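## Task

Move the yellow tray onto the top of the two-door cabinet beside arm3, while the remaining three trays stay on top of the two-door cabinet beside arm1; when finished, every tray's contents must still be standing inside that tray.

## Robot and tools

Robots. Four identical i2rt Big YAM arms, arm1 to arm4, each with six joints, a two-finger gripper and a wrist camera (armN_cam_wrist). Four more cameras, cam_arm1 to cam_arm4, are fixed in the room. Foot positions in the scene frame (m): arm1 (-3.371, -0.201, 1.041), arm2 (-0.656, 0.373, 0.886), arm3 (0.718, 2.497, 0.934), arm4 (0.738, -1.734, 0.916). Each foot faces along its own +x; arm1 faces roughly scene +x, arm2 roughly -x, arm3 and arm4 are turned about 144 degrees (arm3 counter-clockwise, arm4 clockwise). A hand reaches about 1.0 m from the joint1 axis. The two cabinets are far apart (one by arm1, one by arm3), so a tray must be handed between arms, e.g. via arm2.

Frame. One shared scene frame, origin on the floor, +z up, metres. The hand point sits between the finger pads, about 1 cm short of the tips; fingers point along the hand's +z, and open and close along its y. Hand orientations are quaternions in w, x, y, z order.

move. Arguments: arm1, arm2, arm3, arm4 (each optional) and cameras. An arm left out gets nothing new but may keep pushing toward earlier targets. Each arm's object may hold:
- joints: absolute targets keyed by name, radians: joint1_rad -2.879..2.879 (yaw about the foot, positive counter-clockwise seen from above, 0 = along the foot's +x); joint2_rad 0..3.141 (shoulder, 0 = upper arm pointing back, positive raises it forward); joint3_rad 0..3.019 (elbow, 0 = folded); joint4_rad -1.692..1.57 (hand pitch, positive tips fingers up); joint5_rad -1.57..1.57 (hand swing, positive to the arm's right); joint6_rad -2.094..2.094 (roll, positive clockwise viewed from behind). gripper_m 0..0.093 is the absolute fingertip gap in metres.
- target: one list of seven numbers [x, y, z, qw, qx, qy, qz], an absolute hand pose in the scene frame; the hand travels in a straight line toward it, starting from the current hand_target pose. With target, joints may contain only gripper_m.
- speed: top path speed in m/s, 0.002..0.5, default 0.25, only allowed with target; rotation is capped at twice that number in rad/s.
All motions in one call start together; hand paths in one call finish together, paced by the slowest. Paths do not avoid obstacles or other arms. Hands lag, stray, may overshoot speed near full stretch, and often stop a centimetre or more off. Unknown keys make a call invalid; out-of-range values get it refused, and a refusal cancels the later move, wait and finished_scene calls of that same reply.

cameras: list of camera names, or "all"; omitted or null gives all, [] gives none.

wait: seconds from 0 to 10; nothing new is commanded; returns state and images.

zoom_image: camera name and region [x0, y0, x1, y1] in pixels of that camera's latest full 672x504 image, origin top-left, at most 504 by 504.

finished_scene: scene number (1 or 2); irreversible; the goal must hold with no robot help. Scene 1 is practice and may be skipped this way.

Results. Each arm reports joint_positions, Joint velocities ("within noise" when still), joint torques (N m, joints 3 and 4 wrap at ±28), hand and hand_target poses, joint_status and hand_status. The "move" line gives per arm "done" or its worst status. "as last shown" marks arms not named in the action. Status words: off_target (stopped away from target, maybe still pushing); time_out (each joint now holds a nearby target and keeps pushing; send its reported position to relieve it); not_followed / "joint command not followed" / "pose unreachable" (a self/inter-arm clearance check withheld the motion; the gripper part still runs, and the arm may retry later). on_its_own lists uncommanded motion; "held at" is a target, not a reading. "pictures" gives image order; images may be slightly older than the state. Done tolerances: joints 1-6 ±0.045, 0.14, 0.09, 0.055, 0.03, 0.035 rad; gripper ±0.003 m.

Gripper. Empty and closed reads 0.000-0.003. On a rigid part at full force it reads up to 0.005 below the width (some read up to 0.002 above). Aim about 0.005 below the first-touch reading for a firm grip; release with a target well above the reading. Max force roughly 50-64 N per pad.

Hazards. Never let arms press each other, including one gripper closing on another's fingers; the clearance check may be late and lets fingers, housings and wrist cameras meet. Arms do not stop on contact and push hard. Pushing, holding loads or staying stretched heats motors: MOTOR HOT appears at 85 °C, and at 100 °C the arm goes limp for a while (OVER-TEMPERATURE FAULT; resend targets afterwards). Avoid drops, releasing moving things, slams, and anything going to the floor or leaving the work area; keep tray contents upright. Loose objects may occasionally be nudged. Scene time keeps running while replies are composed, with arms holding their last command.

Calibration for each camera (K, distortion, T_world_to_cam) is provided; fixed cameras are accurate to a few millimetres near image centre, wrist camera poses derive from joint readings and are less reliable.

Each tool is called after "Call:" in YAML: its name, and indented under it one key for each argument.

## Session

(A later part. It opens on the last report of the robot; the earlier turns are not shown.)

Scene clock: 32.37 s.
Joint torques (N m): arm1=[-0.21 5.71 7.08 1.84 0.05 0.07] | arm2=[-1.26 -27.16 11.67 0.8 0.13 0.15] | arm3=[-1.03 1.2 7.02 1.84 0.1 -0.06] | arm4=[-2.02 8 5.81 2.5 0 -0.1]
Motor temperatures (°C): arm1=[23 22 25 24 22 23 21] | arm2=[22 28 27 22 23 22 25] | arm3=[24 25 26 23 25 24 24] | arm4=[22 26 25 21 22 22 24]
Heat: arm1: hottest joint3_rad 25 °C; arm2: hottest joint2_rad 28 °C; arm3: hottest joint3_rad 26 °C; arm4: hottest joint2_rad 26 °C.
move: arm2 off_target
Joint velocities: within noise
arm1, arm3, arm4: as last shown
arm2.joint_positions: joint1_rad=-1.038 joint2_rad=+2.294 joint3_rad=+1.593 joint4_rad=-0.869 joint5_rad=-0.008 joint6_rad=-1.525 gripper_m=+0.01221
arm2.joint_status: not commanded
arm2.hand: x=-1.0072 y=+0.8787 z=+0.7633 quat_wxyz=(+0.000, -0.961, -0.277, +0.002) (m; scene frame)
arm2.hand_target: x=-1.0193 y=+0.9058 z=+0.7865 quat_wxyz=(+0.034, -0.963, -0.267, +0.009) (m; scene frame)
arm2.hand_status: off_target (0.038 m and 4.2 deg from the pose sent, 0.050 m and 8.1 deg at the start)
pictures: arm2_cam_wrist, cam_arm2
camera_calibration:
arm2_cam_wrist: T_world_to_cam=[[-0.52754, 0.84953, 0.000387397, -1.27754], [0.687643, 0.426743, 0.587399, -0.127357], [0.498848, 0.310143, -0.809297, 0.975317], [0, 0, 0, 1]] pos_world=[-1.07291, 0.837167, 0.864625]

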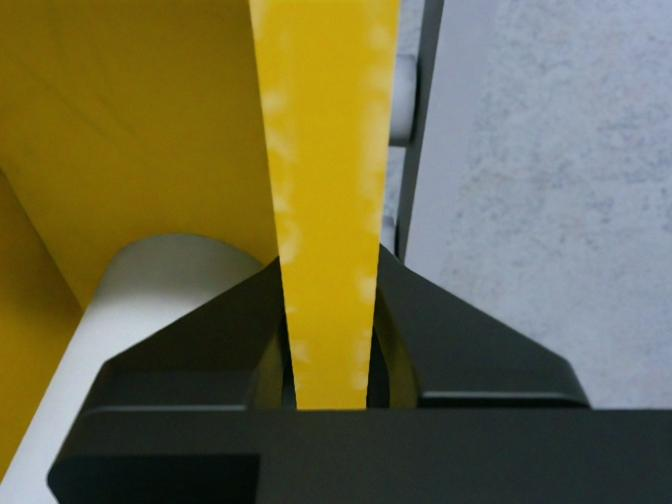

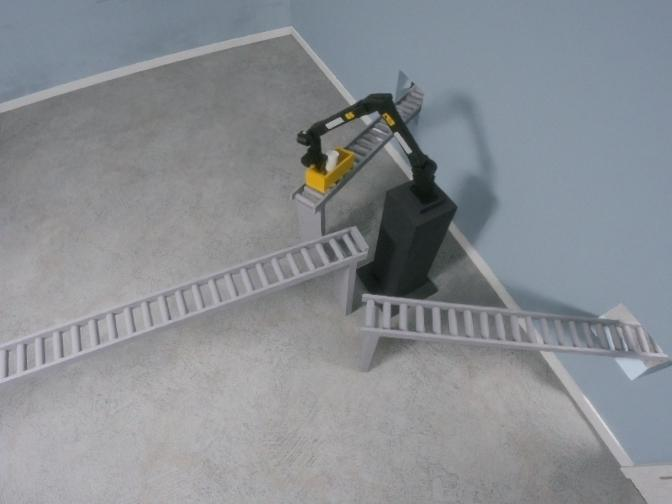

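Call:
move:
  arm2: {"target":[-1.02,0.907,0.763,0.034,-0.966,-0.2546,0.009],"speed":0.05}
  cameras: ["arm2_cam_wrist","cam_arm2"]

Call:
zoom_image:
  camera: "cam_arm2"
  region: [280, 120, 380, 220]

Scene clock: 33.93 s.
Joint torques (N m): arm1=[-0.03 5.42 7.09 1.83 0.07 0.09] | arm2=[-1.26 -28.51 11.11 0.77 0.02 0.16] | arm3=[-1.03 1.2 7.01 1.84 0.09 -0.06] | arm4=[-1.38 7.88 5.83 2.69 -0.06 -0.12]
Motor temperatures (°C): arm1=[23 22 25 24 22 23 21] | arm2=[22 29 27 22 23 22 25] | arm3=[24 25 26 23 25 24 24] | arm4=[22 26 25 21 22 22 24]
Heat: arm1: hottest joint3_rad 25 °C; arm2: hottest joint2_rad 29 °C; arm3: hottest joint3_rad 26 °C; arm4: hottest joint2_rad 26 °C.
move: arm2 off_target
Joint velocities: within noise
arm1, arm3, arm4: as last shown
arm2.joint_positions: joint1_rad=-1.038 joint2_rad=+2.331 joint3_rad=+1.594 joint4_rad=-0.834 joint5_rad=-0.004 joint6_rad=-1.501 gripper_m=+0.01221
arm2.joint_status: not commanded
arm2.hand: x=-1.0061 y=+0.8787 z=+0.7418 quat_wxyz=(+0.000, -0.964, -0.265, +0.000) (m; scene frame)
arm2.hand_target: x=-1.0190 y=+0.9057 z=+0.7641 quat_wxyz=(+0.034, -0.966, -0.255, +0.009) (m; scene frame)
arm2.hand_status: off_target (0.038 m and 4.2 deg from the pose sent, 0.031 m and 4.8 deg at the start)
pictures: arm2_cam_wrist, cam_arm2
camera_calibration:
arm2_cam_wrist: T_world_to_cam=[[-0.506472, 0.862256, 0.0000591916, -1.2667], [0.695468, 0.408463, 0.59117, -0.0943135], [0.509716, 0.299453, -0.806547, 0.975626], [0, 0, 0, 1]] pos_world=[-1.07325, 0.838588, 0.842718]

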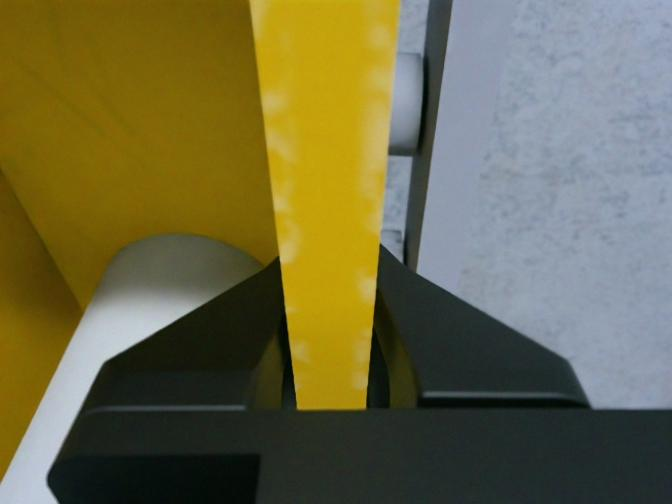

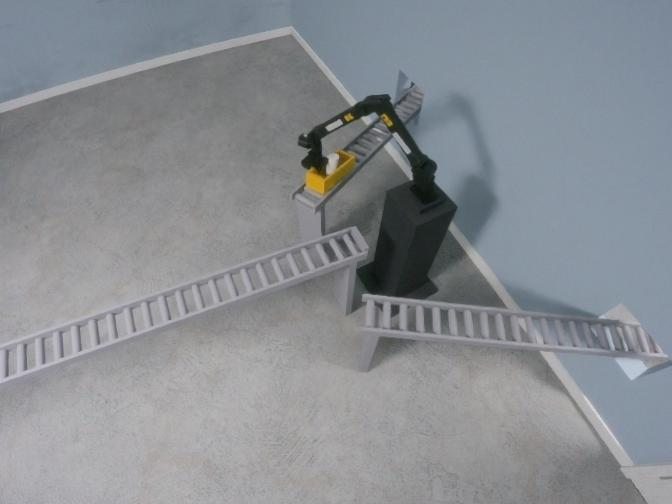

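Scaled by 5.040 from the camera's 672x504 image, which has a finer 960x720 frame.

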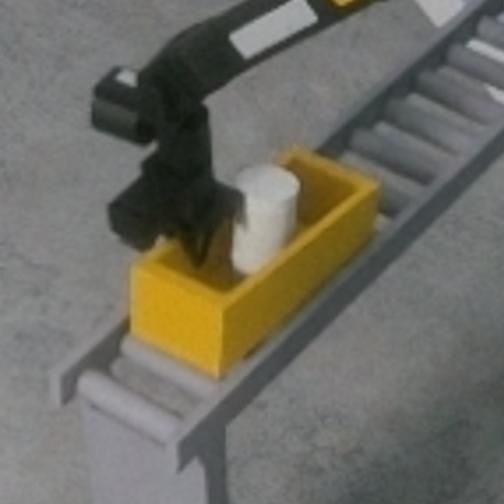

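Call:
move:
  arm2: {"target":[-1.02,0.907,0.748,0.034,-0.966,-0.2546,0.009],"speed":0.04}
  cameras: ["arm2_cam_wrist","cam_arm2"]

Call:
zoom_image:
  camera: "cam_arm2"
  region: [280, 120, 380, 220]

Scene clock: 35.07 s.
Joint torques (N m): arm1=[-0.03 5.3 7.12 1.78 0.06 0.08] | arm2=[-0.73 -25.64 11.17 0.81 -0.12 0.09] | arm3=[-1.08 1.2 7.02 1.84 0.1 -0.06] | arm4=[-1.26 7.88 5.79 2.61 -0.04 -0.11]
Motor temperatures (°C): arm1=[23 22 25 24 22 23 21] | arm2=[22 29 27 22 23 22 25] | arm3=[24 25 26 23 25 24 24] | arm4=[22 26 25 21 22 22 24]
Heat: arm1: hottest joint3_rad 25 °C; arm2: hottest joint2_rad 29 °C; arm3: hottest joint3_rad 26 °C; arm4: hottest joint2_rad 26 °C.
move: arm2 off_target
Joint velocities: within noise
arm1, arm3, arm4: as last shown
arm2.joint_positions: joint1_rad=-1.038 joint2_rad=+2.339 joint3_rad=+1.598 joint4_rad=-0.814 joint5_rad=+0.010 joint6_rad=-1.484 gripper_m=+0.01221
arm2.joint_status: not commanded
arm2.hand: x=-1.0066 y=+0.8839 z=+0.7383 quat_wxyz=(+0.010, -0.966, -0.257, -0.004) (m; scene frame)
arm2.hand_target: x=-1.0178 y=+0.9064 z=+0.7491 quat_wxyz=(+0.034, -0.968, -0.250, +0.005) (m; scene frame)
arm2.hand_status: off_target (0.028 m and 3.1 deg from the pose sent, 0.032 m and 4.2 deg at the start)
pictures: arm2_cam_wrist, cam_arm2
camera_calibration:
arm2_cam_wrist: T_world_to_cam=[[-0.491513, 0.870703, 0.0170635, -1.27641], [0.701034, 0.383958, 0.600938, -0.0740447], [0.516687, 0.307331, -0.799113, 0.965971], [0, 0, 0, 1]] pos_world=[-1.07457, 0.842935, 0.838196]

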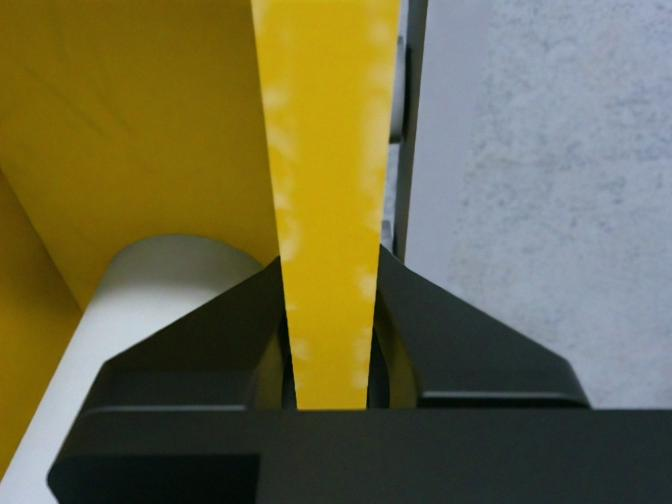

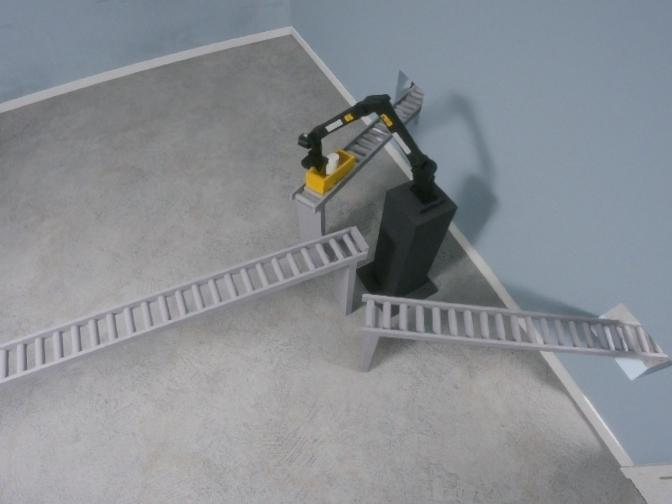

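Scaled by 5.040 from the camera's 672x504 image, which has a finer 960x720 frame.

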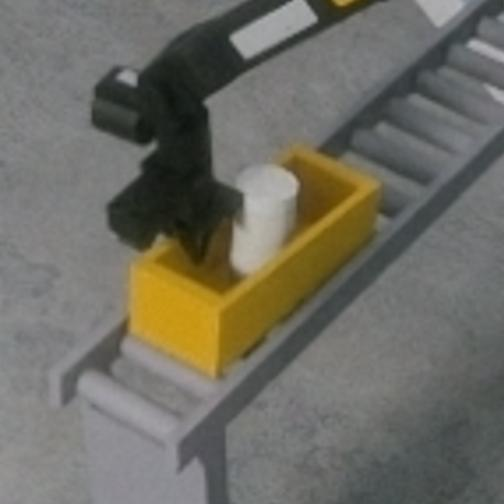

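Call:
move:
  arm2: {"target":[-1.015,0.898,0.733,0.02,-0.966,-0.2588,0.005],"speed":0.04}
  cameras: ["arm2_cam_wrist","cam_arm2"]

Call:
zoom_image:
  camera: "cam_arm2"
  region: [280, 120, 380, 220]

Scene clock: 36.33 s.
Joint torques (N m): arm1=[-0.21 5.54 7.08 1.8 0.06 0.09] | arm2=[-0.91 -24.41 10.4 0.87 -0.52 -0.07] | arm3=[-1.08 1.26 7.01 1.83 0.1 -0.06] | arm4=[-2.26 7.18 5.85 2.55 -0.02 -0.11]
Motor temperatures (°C): arm1=[23 22 25 24 22 23 21] | arm2=[22 29 28 22 23 22 25] | arm3=[24 25 26 23 25 24 24] | arm4=[22 26 25 21 22 22 24]
Heat: arm1: hottest joint3_rad 25 °C; arm2: hottest joint2_rad 29 °C; arm3: hottest joint3_rad 26 °C; arm4: hottest joint2_rad 26 °C.
move: arm2 off_target
Joint velocities: within noise
arm1, arm3, arm4: as last shown
arm2.joint_positions: joint1_rad=-1.038 joint2_rad=+2.342 joint3_rad=+1.598 joint4_rad=-0.812 joint5_rad=+0.010 joint6_rad=-1.484 gripper_m=+0.01221
arm2.joint_status: not commanded
arm2.hand: x=-1.0062 y=+0.8834 z=+0.7362 quat_wxyz=(+0.009, -0.966, -0.257, -0.005) (m; scene frame)
arm2.hand_target: x=-1.0143 y=+0.8971 z=+0.7333 quat_wxyz=(+0.019, -0.966, -0.259, +0.005) (m; scene frame)
arm2.hand_status: off_target (0.017 m and 1.7 deg from the pose sent, 0.017 m and 1.6 deg at the start)
pictures: arm2_cam_wrist, cam_arm2
camera_calibration:
arm2_cam_wrist: T_world_to_cam=[[-0.491529, 0.870729, 0.0151673, -1.27443], [0.700409, 0.384913, 0.601056, -0.074513], [0.517519, 0.30606, -0.799063, 0.966233], [0, 0, 0, 1]] pos_world=[-1.07427, 0.84264, 0.836197]

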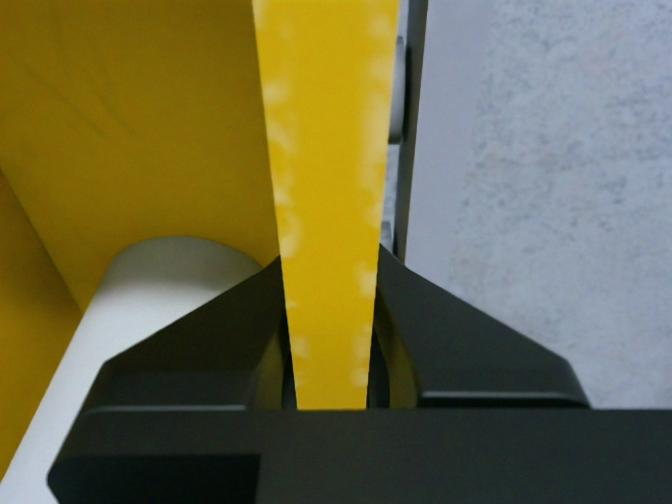

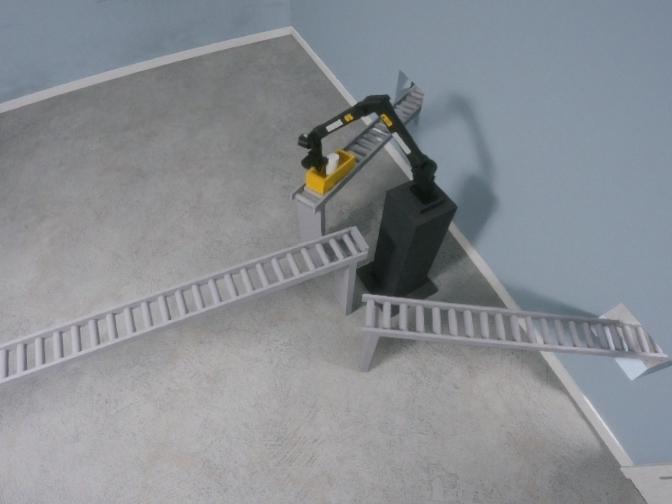

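Scaled by 5.040 from the camera's 672x504 image, which has a finer 960x720 frame.

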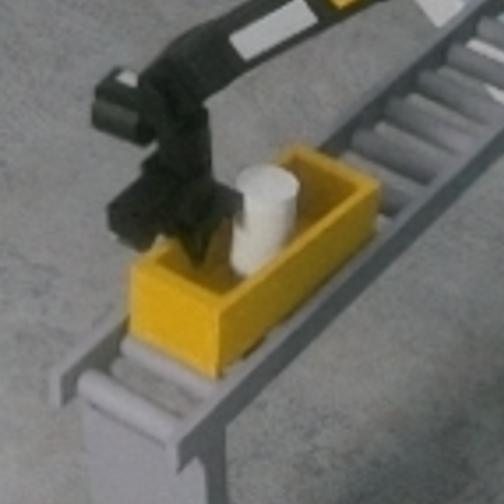

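Call:
move:
  arm2: {"target":[-1.015,0.898,0.74,0.001,-0.966,-0.2588,0.043],"speed":0.05}
  cameras: []

Call:
move:
  arm2: {"target":[-1.013,0.894,0.725,0.001,-0.966,-0.2588,0.043],"speed":0.04}
  cameras: ["arm2_cam_wrist","cam_arm2"]

Call:
zoom_image:
  camera: "cam_arm2"
  region: [280, 120, 380, 220]

Scene clock: 38.77 s.
Joint torques (N m): arm1=[-0.03 5.48 7.09 1.8 0.07 0.05] | arm2=[-1.2 -24.88 10.61 -0.1 -0.86 -0.16] | arm3=[-1.08 1.14 7.02 1.84 0.1 -0.06] | arm4=[-1.96 8.41 5.86 2.59 -0.04 -0.08]
Motor temperatures (°C): arm1=[23 22 25 24 22 23 21] | arm2=[22 29 28 22 23 22 26] | arm3=[24 25 26 23 25 24 24] | arm4=[22 26 25 21 22 22 24]
Heat: arm1: hottest joint3_rad 25 °C; arm2: hottest joint2_rad 29 °C; arm3: hottest joint3_rad 26 °C; arm4: hottest joint2_rad 26 °C.
move: arm2 off_target
Joint velocities: within noise
arm1, arm3, arm4: as last shown
arm2.joint_positions: joint1_rad=-1.058 joint2_rad=+2.342 joint3_rad=+1.607 joint4_rad=-0.820 joint5_rad=-0.067 joint6_rad=-1.490 gripper_m=+0.01221
arm2.joint_status: not commanded
arm2.hand: x=-1.0084 y=+0.8856 z=+0.7393 quat_wxyz=(-0.003, -0.968, -0.250, +0.032) (m; scene frame)
arm2.hand_target: x=-1.0140 y=+0.8966 z=+0.7402 quat_wxyz=(-0.001, -0.965, -0.259, +0.042) (m; scene frame)
arm2.hand_status: off_target (0.014 m and 1.7 deg from the pose sent, 0.017 m and 5.5 deg at the start)
pictures: none
No camera images: "cameras" was empty.

Scene clock: 39.83 s.
Joint torques (N m): arm1=[-0.32 5.3 7.04 1.76 0.05 0.07] | arm2=[-1.26 -24.35 9.32 0.95 -0.82 -0.13] | arm3=[-1.03 1.2 7.01 1.84 0.1 -0.06] | arm4=[-1.79 7.59 5.9 2.39 -0.06 -0.09]
Motor temperatures (°C): arm1=[23 22 25 24 22 23 21] | arm2=[22 29 28 22 23 22 26] | arm3=[24 25 26 23 25 24 24] | arm4=[22 26 25 21 22 22 24]
Heat: arm1: hottest joint3_rad 25 °C; arm2: hottest joint2_rad 29 °C; arm3: hottest joint3_rad 26 °C; arm4: hottest joint2_rad 26 °C.
move: arm2 off_target
Joint velocities: within noise
arm1.joint_positions: joint1_rad=-0.855 joint2_rad=+0.457 joint3_rad=+1.516 joint4_rad=-1.482 joint5_rad=+0.160 joint6_rad=+0.364 gripper_m=+0.09396
arm1.joint_status: not commanded
arm1.hand: x=-3.4087 y=-0.0829 z=+1.6331 quat_wxyz=(-0.218, +0.630, -0.552, -0.501) (m; scene frame)
arm1.hand_target: x=-3.4059 y=-0.0869 z=+1.6395 quat_wxyz=(-0.220, +0.625, -0.549, -0.509) (m; scene frame)
arm1.hand_status: not commanded
arm2.joint_positions: joint1_rad=-1.058 joint2_rad=+2.354 joint3_rad=+1.607 joint4_rad=-0.809 joint5_rad=-0.067 joint6_rad=-1.496 gripper_m=+0.01221
arm2.joint_status: not commanded
arm2.hand: x=-1.0080 y=+0.8850 z=+0.7323 quat_wxyz=(-0.003, -0.967, -0.253, +0.032) (m; scene frame)
arm2.hand_target: x=-1.0128 y=+0.8939 z=+0.7252 quat_wxyz=(+0.002, -0.965, -0.258, +0.043) (m; scene frame)
arm2.hand_status: off_target (0.013 m and 1.5 deg from the pose sent, 0.017 m and 1.7 deg at the start)
arm3: as last shown
arm4.joint_positions: joint1_rad=+0.860 joint2_rad=+0.370 joint3_rad=+1.622 joint4_rad=-1.329 joint5_rad=-0.136 joint6_rad=-0.547 gripper_m=+0.09396
arm4.joint_status: not commanded
arm4.hand: x=+0.7918 y=-1.7066 z=+1.5908 quat_wxyz=(-0.677, +0.318, -0.661, +0.052) (m; scene frame)
arm4.hand_target: x=+0.7854 y=-1.7082 z=+1.5954 quat_wxyz=(-0.684, +0.316, -0.656, +0.053) (m; scene frame)
arm4.hand_status: not commanded
pictures: arm2_cam_wrist, cam_arm2
camera_calibration:
arm2_cam_wrist: T_world_to_cam=[[-0.484826, 0.874556, 0.00976213, -1.26923], [0.739514, 0.403952, 0.538462, -0.00304789], [0.466972, 0.26828, -0.842593, 0.977898], [0, 0, 0, 1]] pos_world=[-1.06975, 0.848896, 0.838002]

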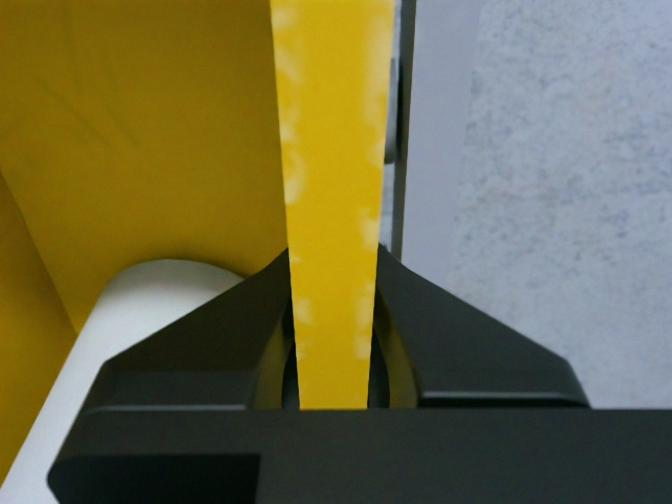

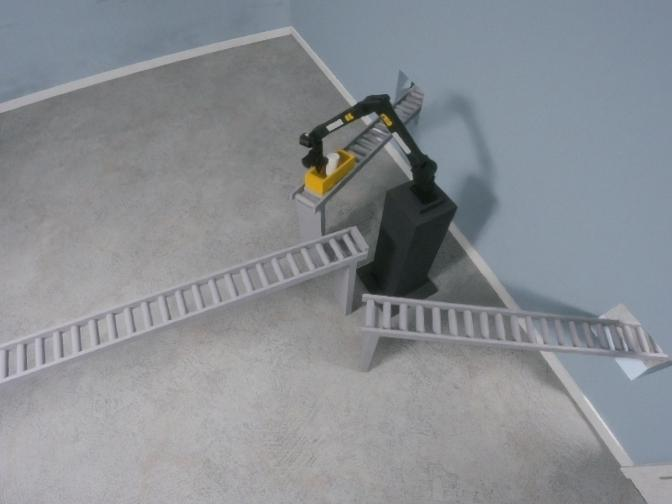

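Scaled by 5.040 from the camera's 672x504 image, which has a finer 960x720 frame.

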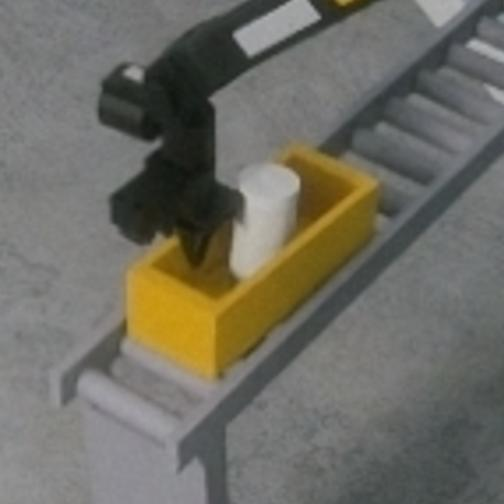

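Call:
move:
  arm2: {"target":[-1.013,0.892,0.71,0.001,-0.966,-0.2588,0.043],"speed":0.04}
  cameras: ["arm2_cam_wrist","cam_arm2"]

Call:
zoom_image:
  camera: "cam_arm2"
  region: [280, 120, 380, 220]

Scene clock: 41.00 s.
Joint torques (N m): arm1=[-0.21 5.66 7.04 1.8 0.05 0.07] | arm2=[-0.62 -22.83 8.87 1.5 -0.77 -0.09] | arm3=[-1.08 1.14 7.01 1.84 0.1 -0.06] | arm4=[-2.08 7.94 5.93 2.44 -0.07 -0.09]
Motor temperatures (°C): arm1=[23 23 25 24 22 23 21] | arm2=[22 30 28 22 23 22 26] | arm3=[24 25 27 23 25 24 24] | arm4=[22 26 25 21 22 22 24]
Heat: arm1: hottest joint3_rad 25 °C; arm2: hottest joint2_rad 30 °C; arm3: hottest joint3_rad 27 °C; arm4: hottest joint2_rad 26 °C.
move: arm2 off_target
Joint velocities: within noise
arm1, arm4: as last shown
arm2.joint_positions: joint1_rad=-1.058 joint2_rad=+2.362 joint3_rad=+1.607 joint4_rad=-0.799 joint5_rad=-0.070 joint6_rad=-1.496 gripper_m=+0.01221
arm2.joint_status: not commanded
arm2.hand: x=-1.0086 y=+0.8849 z=+0.7273 quat_wxyz=(-0.002, -0.967, -0.253, +0.034) (m; scene frame)
arm2.hand_target: x=-1.0126 y=+0.8912 z=+0.7106 quat_wxyz=(+0.001, -0.965, -0.258, +0.043) (m; scene frame)
arm2.hand_status: off_target (0.019 m and 1.3 deg from the pose sent, 0.024 m and 1.5 deg at the start)
arm3.joint_positions: joint1_rad=-1.315 joint2_rad=+0.746 joint3_rad=+1.666 joint4_rad=-1.435 joint5_rad=-0.011 joint6_rad=+0.011 gripper_m=+0.09399
arm3.joint_status: not commanded
arm3.hand: x=+0.9057 y=+2.3479 z=+1.5522 quat_wxyz=(-0.473, -0.294, -0.814, +0.164) (m; scene frame)
arm3.hand_target: x=+0.9025 y=+2.3455 z=+1.5608 quat_wxyz=(-0.479, -0.294, -0.809, +0.174) (m; scene frame)
arm3.hand_status: not commanded
pictures: arm2_cam_wrist, cam_arm2
camera_calibration:
arm2_cam_wrist: T_world_to_cam=[[-0.484789, 0.874551, 0.0118531, -1.27089], [0.741597, 0.403829, 0.535683, 0.00436255], [0.463695, 0.268483, -0.844336, 0.971744], [0, 0, 0, 1]] pos_world=[-1.06994, 0.848795, 0.833205]

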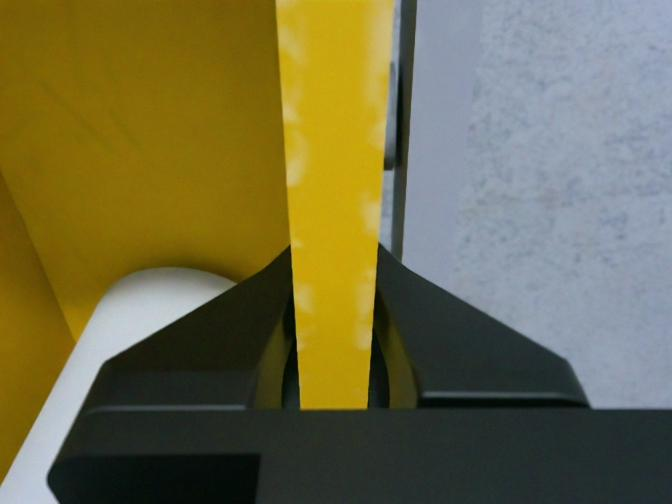

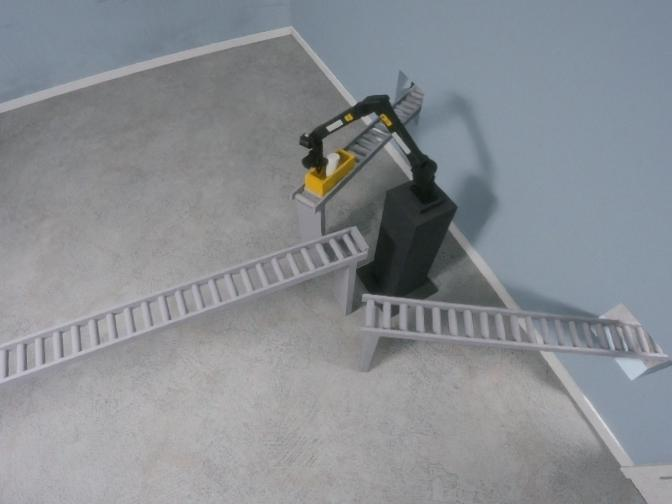

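Scaled by 5.040 from the camera's 672x504 image, which has a finer 960x720 frame.

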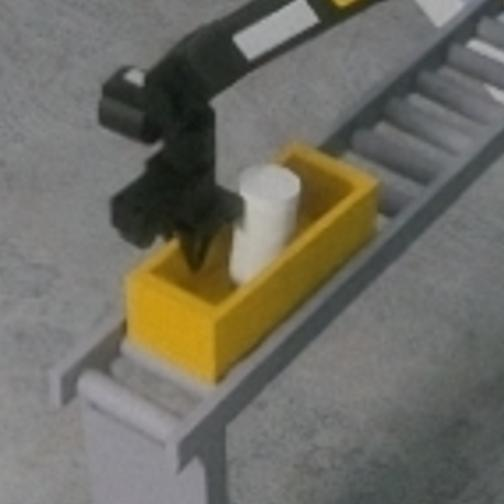

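Call:
move:
  arm2: {"target":[-1.013,0.892,0.9,0,-0.966,-0.2588,0],"speed":0.35,"joints":{"gripper_m":0.036}}
  cameras: ["cam_arm2","cam_arm3","arm3_cam_wrist"]

Call:
wait:
  seconds: 2.5
  cameras: ["cam_arm2","cam_arm3","arm3_cam_wrist"]

Scene clock: 42.77 s.
Joint torques (N m): arm1=[-0.38 5.42 7.13 1.8 0.06 0.08] | arm2=[0.5 -23.94 11.41 -0.02 -0.06 0.09] | arm3=[-1.03 1.2 7.02 1.84 0.1 -0.06] | arm4=[-1.79 8.7 5.9 2.63 -0.09 -0.11]
Motor temperatures (°C): arm1=[23 23 25 24 22 23 21] | arm2=[22 30 28 22 23 22 26] | arm3=[24 25 27 23 25 24 24] | arm4=[22 26 25 21 22 22 24]
Heat: arm1: hottest joint3_rad 25 °C; arm2: hottest joint2_rad 30 °C; arm3: hottest joint3_rad 27 °C; arm4: hottest joint2_rad 26 °C.
move: arm2 off_target
Joint velocities: within noise
arm1, arm3, arm4: as last shown
arm2.joint_positions: joint1_rad=-1.057 joint2_rad=+2.109 joint3_rad=+1.678 joint4_rad=-1.136 joint5_rad=-0.007 joint6_rad=-1.498 gripper_m=+0.03589
arm2.joint_status: all done
arm2.hand: x=-1.0013 y=+0.8906 z=+0.9013 quat_wxyz=(+0.001, -0.967, -0.254, +0.002) (m; scene frame)
arm2.hand_target: x=-1.0125 y=+0.8917 z=+0.9001 quat_wxyz=(+0.000, -0.966, -0.259, +0.000) (m; scene frame)
arm2.hand_status: off_target (0.012 m and 0.6 deg from the pose sent, 0.173 m and 3.9 deg at the start; pose on its path clipped on 4 of 44 steps)
pictures: arm3_cam_wrist, cam_arm2, cam_arm3
camera_calibration:
arm3_cam_wrist: T_world_to_cam=[[-0.629743, -0.776727, -0.0108846, 2.41133], [-0.708429, 0.580005, -0.402148, -0.0916765], [0.318672, -0.245539, -0.91551, 1.83315], [0, 0, 0, 1]] pos_world=[0.869397, 2.37622, 1.66764]

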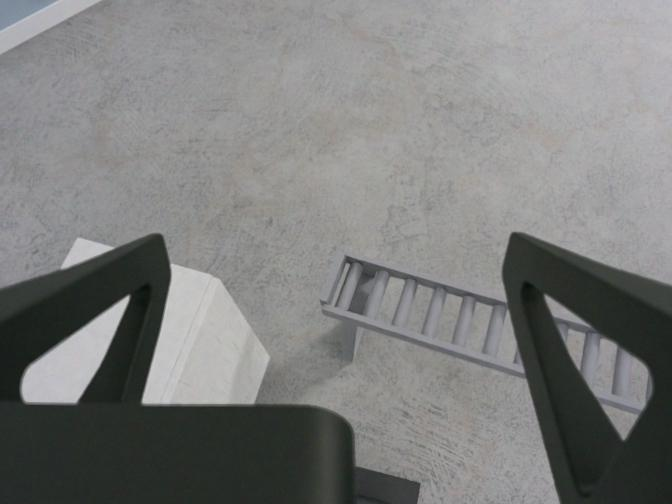

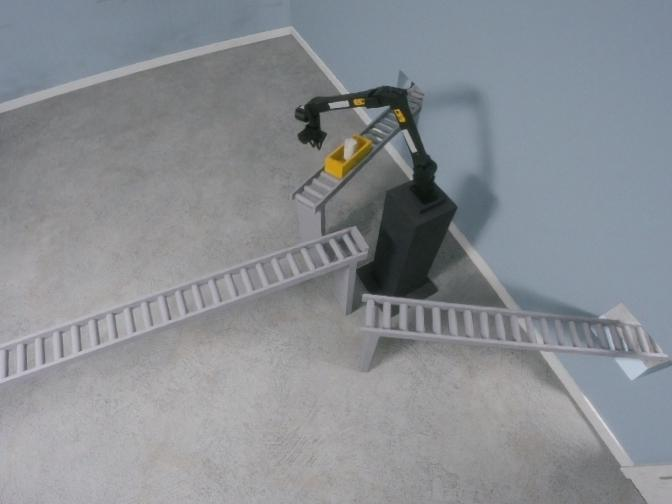

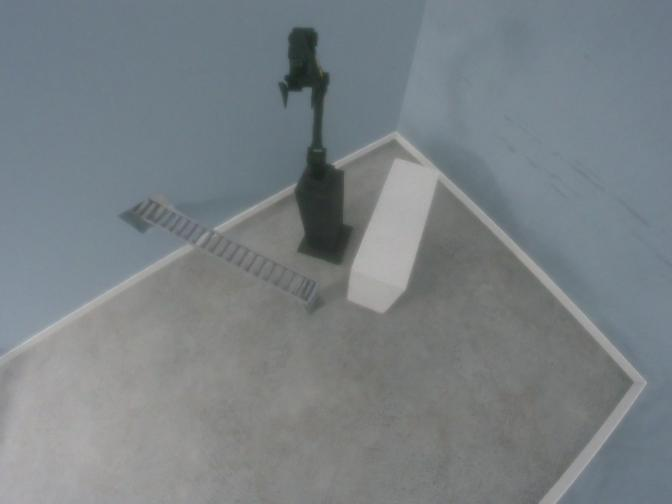

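Scene clock: 45.27 s.
Joint torques (N m): arm1=[-0.26 5.36 7.04 1.81 0.06 0.07] | arm2=[0.44 -23.77 11.29 0.09 -0.05 0.1] | arm3=[-1.08 1.2 7.01 1.84 0.1 -0.06] | arm4=[-1.08 7.94 5.87 2.61 -0.04 -0.08]
Motor temperatures (°C): arm1=[23 23 25 24 22 23 21] | arm2=[22 30 28 22 23 22 25] | arm3=[24 25 27 23 25 24 24] | arm4=[22 26 25 21 22 22 24]
Heat: arm1: hottest joint3_rad 25 °C; arm2: hottest joint2_rad 30 °C; arm3: hottest joint3_rad 27 °C; arm4: hottest joint2_rad 26 °C.
Joint velocities: within noise
arm1.joint_positions: joint1_rad=-0.855 joint2_rad=+0.457 joint3_rad=+1.516 joint4_rad=-1.482 joint5_rad=+0.160 joint6_rad=+0.364 gripper_m=+0.09396
arm1.joint_status: not commanded
arm1.hand: x=-3.4087 y=-0.0829 z=+1.6331 quat_wxyz=(-0.218, +0.630, -0.552, -0.501) (m; scene frame)
arm1.hand_target: x=-3.4059 y=-0.0869 z=+1.6395 quat_wxyz=(-0.220, +0.625, -0.549, -0.509) (m; scene frame)
arm1.hand_status: not commanded
arm2.joint_positions: joint1_rad=-1.057 joint2_rad=+2.109 joint3_rad=+1.678 joint4_rad=-1.136 joint5_rad=-0.007 joint6_rad=-1.498 gripper_m=+0.03589
arm2.joint_status: all done
arm2.hand: x=-1.0013 y=+0.8906 z=+0.9013 quat_wxyz=(+0.001, -0.967, -0.254, +0.002) (m; scene frame)
arm2.hand_target: x=-1.0126 y=+0.8917 z=+0.9001 quat_wxyz=(+0.000, -0.966, -0.259, +0.000) (m; scene frame)
arm2.hand_status: off_target (0.012 m and 0.6 deg from the pose sent, 0.173 m and 3.9 deg at the start; pose on its path clipped on 4 of 44 steps)
arm3.joint_positions: joint1_rad=-1.315 joint2_rad=+0.746 joint3_rad=+1.666 joint4_rad=-1.435 joint5_rad=-0.011 joint6_rad=+0.011 gripper_m=+0.09399
arm3.joint_status: not commanded
arm3.hand: x=+0.9057 y=+2.3479 z=+1.5522 quat_wxyz=(-0.473, -0.294, -0.814, +0.164) (m; scene frame)
arm3.hand_target: x=+0.9025 y=+2.3455 z=+1.5608 quat_wxyz=(-0.479, -0.294, -0.809, +0.174) (m; scene frame)
arm3.hand_status: not commanded
arm4.joint_positions: joint1_rad=+0.860 joint2_rad=+0.370 joint3_rad=+1.622 joint4_rad=-1.329 joint5_rad=-0.136 joint6_rad=-0.547 gripper_m=+0.09396
arm4.joint_status: not commanded
arm4.hand: x=+0.7918 y=-1.7066 z=+1.5908 quat_wxyz=(-0.677, +0.318, -0.661, +0.052) (m; scene frame)
arm4.hand_target: x=+0.7854 y=-1.7082 z=+1.5954 quat_wxyz=(-0.684, +0.316, -0.656, +0.053) (m; scene frame)
arm4.hand_status: not commanded
wait: 2.50 s; at rest by 0.27 s
pictures: arm3_cam_wrist, cam_arm2, cam_arm3
camera_calibration:
arm3_cam_wrist: T_world_to_cam=[[-0.629743, -0.776727, -0.0108846, 2.41133], [-0.708429, 0.580005, -0.402148, -0.0916765], [0.318672, -0.245539, -0.91551, 1.83315], [0, 0, 0, 1]] pos_world=[0.869397, 2.37622, 1.66764]

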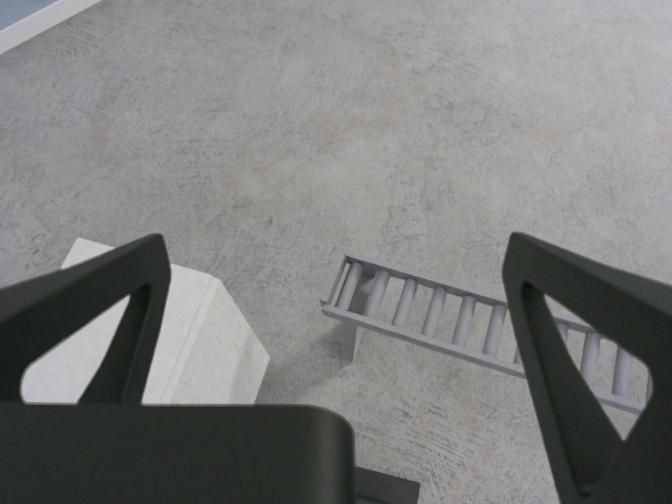

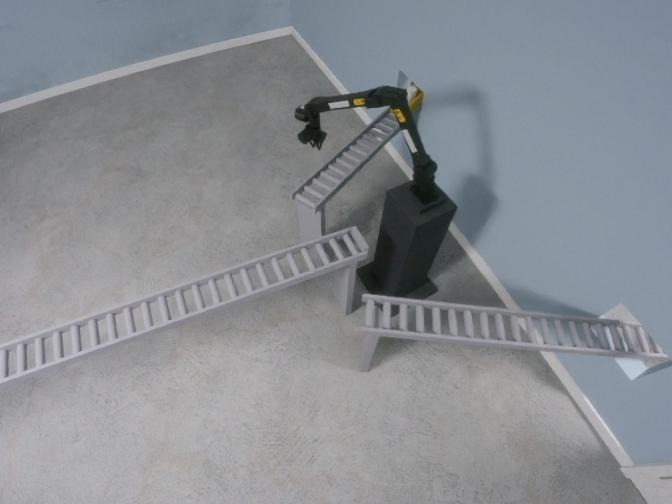

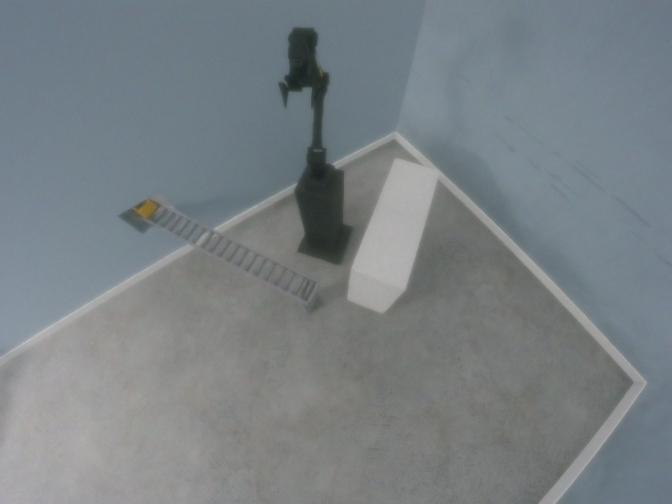

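Call:
wait:
  seconds: 3
  cameras: ["cam_arm3","arm3_cam_wrist"]

Call:
zoom_image:
  camera: "arm3_cam_wrist"
  region: [270, 200, 520, 390]

Scene clock: 49.17 s.
Joint torques (N m): arm1=[-0.26 5.54 7.1 1.74 0.04 0.06] | arm2=[0.32 -23.94 11.43 -0.01 -0.05 0.09] | arm3=[-1.08 1.26 7.01 1.83 0.1 -0.06] | arm4=[-1.44 7.94 5.83 2.36 -0.06 -0.07]
Motor temperatures (°C): arm1=[23 23 26 24 22 23 21] | arm2=[22 29 29 22 23 22 25] | arm3=[24 25 27 23 25 24 24] | arm4=[22 26 26 21 22 22 24]
Heat: arm1: hottest joint3_rad 26 °C; arm2: hottest joint2_rad 29 °C; arm3: hottest joint3_rad 27 °C; arm4: hottest joint2_rad 26 °C.
Joint velocities: within noise
arm1.joint_positions: joint1_rad=-0.855 joint2_rad=+0.457 joint3_rad=+1.516 joint4_rad=-1.482 joint5_rad=+0.160 joint6_rad=+0.364 gripper_m=+0.09396
arm1.joint_status: not commanded
arm1.hand: x=-3.4087 y=-0.0829 z=+1.6331 quat_wxyz=(-0.218, +0.630, -0.552, -0.501) (m; scene frame)
arm1.hand_target: x=-3.4059 y=-0.0869 z=+1.6395 quat_wxyz=(-0.220, +0.625, -0.549, -0.509) (m; scene frame)
arm1.hand_status: not commanded
arm2.joint_positions: joint1_rad=-1.057 joint2_rad=+2.109 joint3_rad=+1.678 joint4_rad=-1.136 joint5_rad=-0.007 joint6_rad=-1.498 gripper_m=+0.03589
arm2.joint_status: all done
arm2.hand: x=-1.0013 y=+0.8906 z=+0.9013 quat_wxyz=(+0.001, -0.967, -0.254, +0.002) (m; scene frame)
arm2.hand_target: x=-1.0126 y=+0.8917 z=+0.9001 quat_wxyz=(+0.000, -0.966, -0.259, +0.000) (m; scene frame)
arm2.hand_status: off_target (0.012 m and 0.6 deg from the pose sent, 0.173 m and 3.9 deg at the start; pose on its path clipped on 4 of 44 steps)
arm3.joint_positions: joint1_rad=-1.315 joint2_rad=+0.746 joint3_rad=+1.666 joint4_rad=-1.435 joint5_rad=-0.011 joint6_rad=+0.011 gripper_m=+0.09399
arm3.joint_status: not commanded
arm3.hand: x=+0.9057 y=+2.3479 z=+1.5522 quat_wxyz=(-0.473, -0.294, -0.814, +0.164) (m; scene frame)
arm3.hand_target: x=+0.9025 y=+2.3455 z=+1.5608 quat_wxyz=(-0.479, -0.294, -0.809, +0.174) (m; scene frame)
arm3.hand_status: not commanded
arm4.joint_positions: joint1_rad=+0.860 joint2_rad=+0.370 joint3_rad=+1.622 joint4_rad=-1.329 joint5_rad=-0.136 joint6_rad=-0.547 gripper_m=+0.09396
arm4.joint_status: not commanded
arm4.hand: x=+0.7918 y=-1.7066 z=+1.5908 quat_wxyz=(-0.677, +0.318, -0.661, +0.052) (m; scene frame)
arm4.hand_target: x=+0.7854 y=-1.7082 z=+1.5954 quat_wxyz=(-0.684, +0.316, -0.656, +0.053) (m; scene frame)
arm4.hand_status: not commanded
wait: 3.00 s; at rest from the start
pictures: arm3_cam_wrist, cam_arm3
camera_calibration:
arm3_cam_wrist: T_world_to_cam=[[-0.629743, -0.776727, -0.0108846, 2.41133], [-0.708429, 0.580005, -0.402148, -0.0916765], [0.318672, -0.245539, -0.91551, 1.83315], [0, 0, 0, 1]] pos_world=[0.869397, 2.37622, 1.66764]

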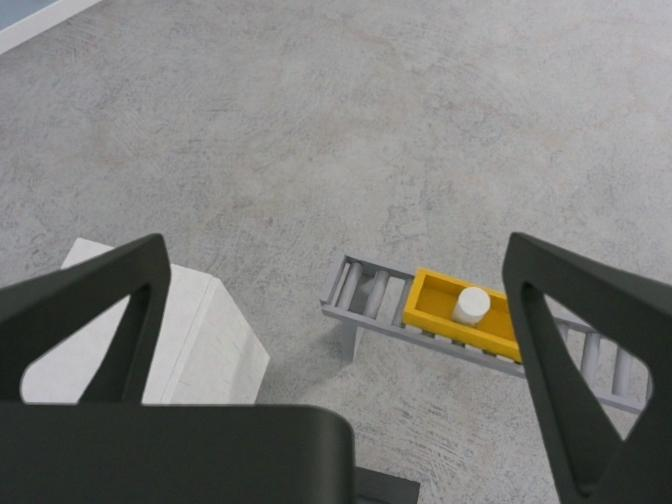

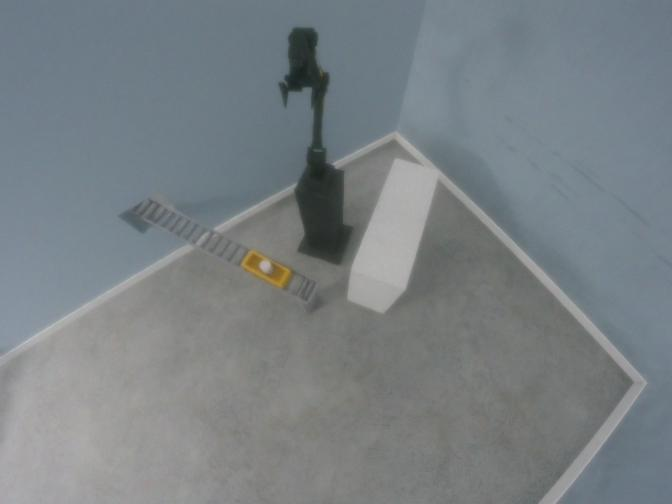

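Scaled by 2.016 from the camera's 672x504 image, which has a finer 960x720 frame.

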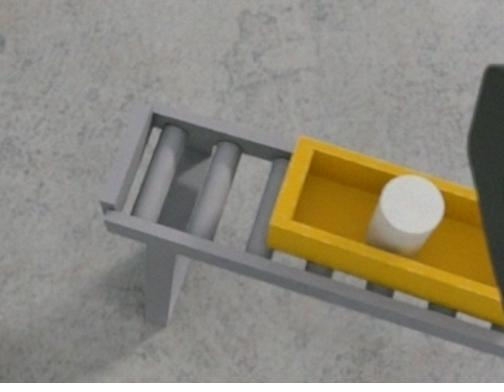

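Call:
move:
  arm3: {"target":[0.988,2.019,0.76,0,0.966,0.2588,0],"speed":0.3,"joints":{"gripper_m":0.045}}
  cameras: ["cam_arm3","arm3_cam_wrist"]

Call:
zoom_image:
  camera: "cam_arm3"
  region: [230, 210, 350, 330]

Scene clock: 54.13 s.
Joint torques (N m): arm1=[-0.32 5.42 7.04 1.78 0.07 0.04] | arm2=[0.56 -23.77 11.4 -0.01 -0.05 0.09] | arm3=[-0.38 -17.14 6.05 -0.42 -0.12 0.13] | arm4=[-1.44 7.77 5.76 2.56 -0.05 -0.1]
Motor temperatures (°C): arm1=[23 23 26 24 22 23 21] | arm2=[22 29 30 22 23 22 25] | arm3=[24 26 27 23 25 24 24] | arm4=[22 26 26 21 22 22 24]
Heat: arm1: hottest joint3_rad 26 °C; arm2: hottest joint3_rad 30 °C; arm3: hottest joint3_rad 27 °C; arm4: hottest joint2_rad 26 °C.
move: arm3 off_target
Joint velocities: within noise
arm1, arm2, arm4: as last shown
arm3.joint_positions: joint1_rad=-1.668 joint2_rad=+2.250 joint3_rad=+1.314 joint4_rad=-0.631 joint5_rad=-0.002 joint6_rad=+1.548 gripper_m=+0.04510
arm3.joint_status: all done
arm3.hand: x=+0.9882 y=+2.0307 z=+0.7597 quat_wxyz=(+0.000, -0.962, -0.272, +0.003) (m; scene frame)
arm3.hand_target: x=+0.9878 y=+2.0193 z=+0.7613 quat_wxyz=(-0.002, -0.966, -0.260, +0.000) (m; scene frame)
arm3.hand_status: off_target (0.012 m and 1.6 deg from the pose sent, 0.862 m and 120.7 deg at the start)
pictures: arm3_cam_wrist, cam_arm3
camera_calibration:
arm3_cam_wrist: T_world_to_cam=[[-0.524462, 0.851428, -0.00299195, -1.20799], [0.686928, 0.425205, 0.589348, -1.98579], [0.50306, 0.307035, -0.807874, -0.382583], [0, 0, 0, 1]] pos_world=[0.923012, 1.99035, 0.857626]

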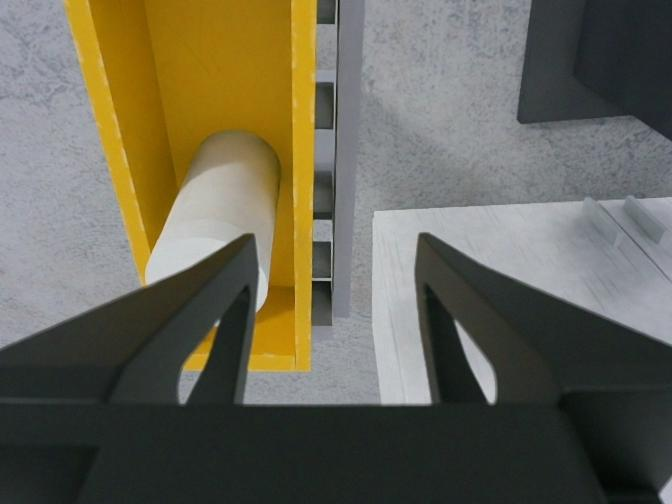

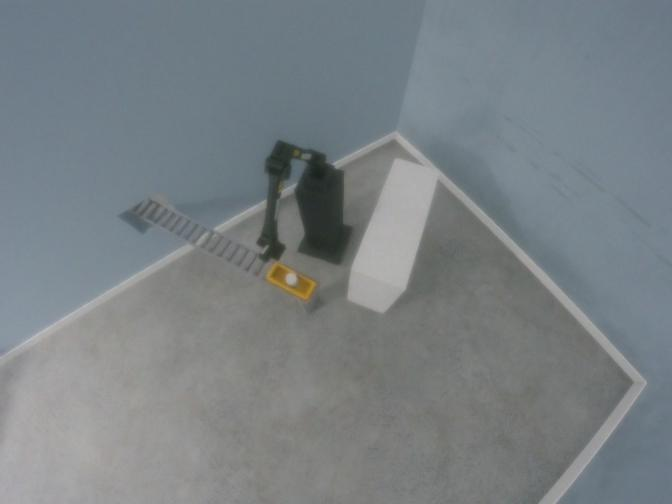

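Scaled by 4.200 from the camera's 672x504 image, which has a finer 960x720 frame.

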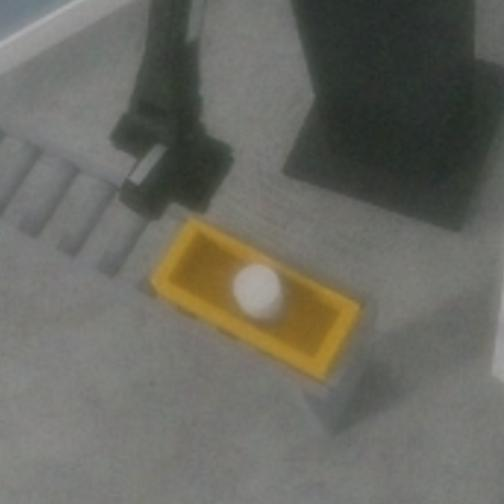

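Call:
move:
  arm3: {"target":[1.019,2.010,0.7,-0.009,-0.966,-0.259,0.033],"speed":0.2,"joints":{"gripper_m":0.04}}
  cameras: ["arm3_cam_wrist"]

Scene clock: 56.10 s.
Joint torques (N m): arm1=[-0.21 5.66 7.1 1.74 0.07 0.04] | arm2=[0.73 -24.06 11.38 -0.01 -0.06 0.08] | arm3=[0.73 -18.55 5.65 0.25 0.38 0.16] | arm4=[-1.9 7.65 5.81 2.51 -0.02 -0.13]
Motor temperatures (°C): arm1=[23 23 26 24 22 23 21] | arm2=[22 29 30 22 23 22 25] | arm3=[24 26 28 23 25 24 24] | arm4=[22 26 26 21 22 22 24]
Heat: arm1: hottest joint3_rad 26 °C; arm2: hottest joint3_rad 30 °C; arm3: hottest joint3_rad 28 °C; arm4: hottest joint2_rad 26 °C.
move: arm3 off_target
Joint velocities: within noise
arm1, arm2, arm4: as last shown
arm3.joint_positions: joint1_rad=-1.629 joint2_rad=+2.419 joint3_rad=+1.444 joint4_rad=-0.622 joint5_rad=+0.055 joint6_rad=+1.611 gripper_m=+0.04011
arm3.joint_status: all done
arm3.hand: x=+1.0079 y=+2.0208 z=+0.6987 quat_wxyz=(+0.006, -0.965, -0.261, +0.034) (m; scene frame)
arm3.hand_target: x=+1.0189 y=+2.0105 z=+0.7003 quat_wxyz=(-0.008, -0.965, -0.259, +0.033) (m; scene frame)
arm3.hand_status: off_target (0.016 m and 1.7 deg from the pose sent, 0.070 m and 3.9 deg at the start)
pictures: arm3_cam_wrist
camera_calibration:
arm3_cam_wrist: T_world_to_cam=[[-0.504531, 0.863047, 0.024453, -1.25215], [0.73233, 0.412769, 0.541585, -1.94637], [0.45732, 0.291154, -0.84029, -0.337949], [0, 0, 0, 1]] pos_world=[0.948187, 1.98246, 0.800768]

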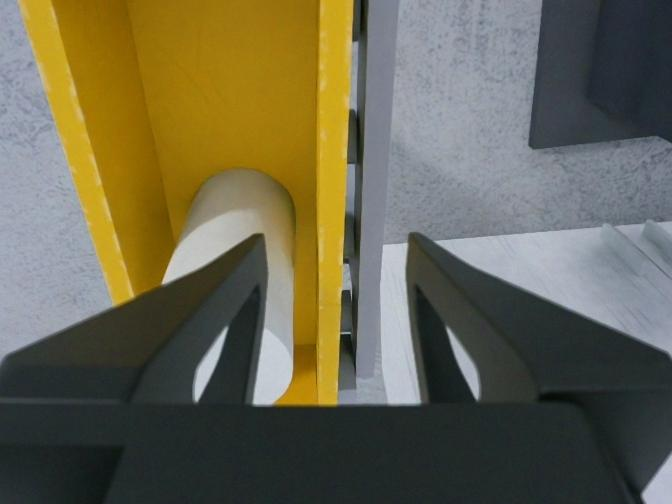

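Call:
move:
  arm3: {"target":[1.021,2.007,0.578,-0.012,-0.966,-0.259,0.033],"speed":0.12}
  cameras: ["arm3_cam_wrist"]

Scene clock: 58.27 s.
Joint torques (N m): arm1=[-0.56 5.6 7.01 1.76 0.07 0.07] | arm2=[0.5 -23.82 11.41 -0.02 -0.06 0.08] | arm3=[0.91 -18.61 4.68 0.5 0.39 0.14] | arm4=[-1.14 7.59 5.78 2.37 -0.06 -0.08]
Motor temperatures (°C): arm1=[23 23 26 24 22 23 21] | arm2=[22 29 30 22 23 22 25] | arm3=[24 26 28 23 25 24 24] | arm4=[22 26 26 21 22 22 24]
Heat: arm1: hottest joint3_rad 26 °C; arm2: hottest joint3_rad 30 °C; arm3: hottest joint3_rad 28 °C; arm4: hottest joint2_rad 26 °C.
move: arm3 off_target
Joint velocities: within noise
arm1, arm2, arm4: as last shown
arm3.joint_positions: joint1_rad=-1.629 joint2_rad=+2.691 joint3_rad=+1.607 joint4_rad=-0.504 joint5_rad=+0.058 joint6_rad=+1.614 gripper_m=+0.04011
arm3.joint_status: not commanded
arm3.hand: x=+1.0106 y=+2.0141 z=+0.5813 quat_wxyz=(+0.001, -0.965, -0.259, +0.034) (m; scene frame)
arm3.hand_target: x=+1.0208 y=+2.0073 z=+0.5783 quat_wxyz=(-0.012, -0.965, -0.259, +0.033) (m; scene frame)
arm3.hand_status: off_target (0.013 m and 1.5 deg from the pose sent, 0.122 m and 2.1 deg at the start)
pictures: arm3_cam_wrist
camera_calibration:
arm3_cam_wrist: T_world_to_cam=[[-0.501988, 0.864736, 0.0155096, -1.24288], [0.732438, 0.415514, 0.539336, -1.88639], [0.459938, 0.2821, -0.841948, -0.419266], [0, 0, 0, 1]] pos_world=[0.950586, 1.97686, 0.683673]

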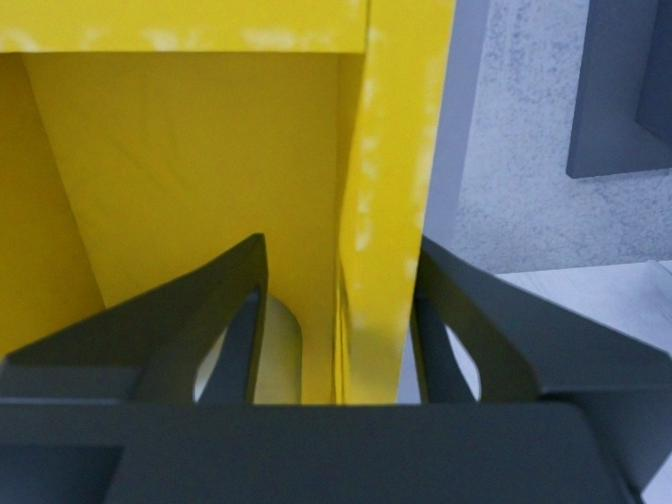

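Call:
move:
  arm3: {"target":[1.0455,2.034,0.576,-0.012,-0.966,-0.259,0.033],"speed":0.08}
  cameras: ["arm3_cam_wrist"]

Scene clock: 59.70 s.
Joint torques (N m): arm1=[0.03 5.71 7.12 1.84 0.06 0.06] | arm2=[0.62 -24.18 11.36 -0.02 -0.04 0.08] | arm3=[1.38 -19.02 2.85 0.58 0.33 0.12] | arm4=[-1.38 7.65 5.96 2.55 -0.03 -0.11]
Motor temperatures (°C): arm1=[23 23 26 24 22 23 21] | arm2=[22 29 31 22 23 22 25] | arm3=[24 26 27 23 25 24 24] | arm4=[22 26 26 21 22 22 24]
Heat: arm1: hottest joint3_rad 26 °C; arm2: hottest joint3_rad 31 °C; arm3: hottest joint3_rad 27 °C; arm4: hottest joint2_rad 26 °C.
move: arm3 done
Joint velocities: within noise
arm1, arm2, arm4: as last shown
arm3.joint_positions: joint1_rad=-1.567 joint2_rad=+2.691 joint3_rad=+1.607 joint4_rad=-0.488 joint5_rad=+0.060 joint6_rad=+1.681 gripper_m=+0.04011
arm3.joint_status: not commanded
arm3.hand: x=+1.0421 y=+2.0302 z=+0.5811 quat_wxyz=(-0.008, -0.966, -0.256, +0.032) (m; scene frame)
arm3.hand_target: x=+1.0454 y=+2.0342 z=+0.5761 quat_wxyz=(-0.012, -0.966, -0.256, +0.033) (m; scene frame)
arm3.hand_status: done (0.007 m and 0.5 deg from the pose sent, 0.041 m and 1.5 deg at the start)
pictures: arm3_cam_wrist
camera_calibration:
arm3_cam_wrist: T_world_to_cam=[[-0.497699, 0.867341, -0.00396634, -1.23945], [0.729619, 0.421135, 0.538797, -1.92419], [0.468991, 0.265265, -0.842426, -0.413512], [0, 0, 0, 1]] pos_world=[0.980984, 1.99506, 0.683478]

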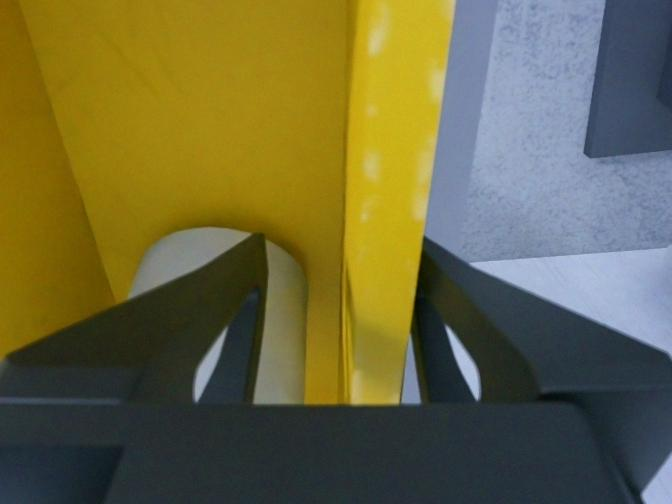

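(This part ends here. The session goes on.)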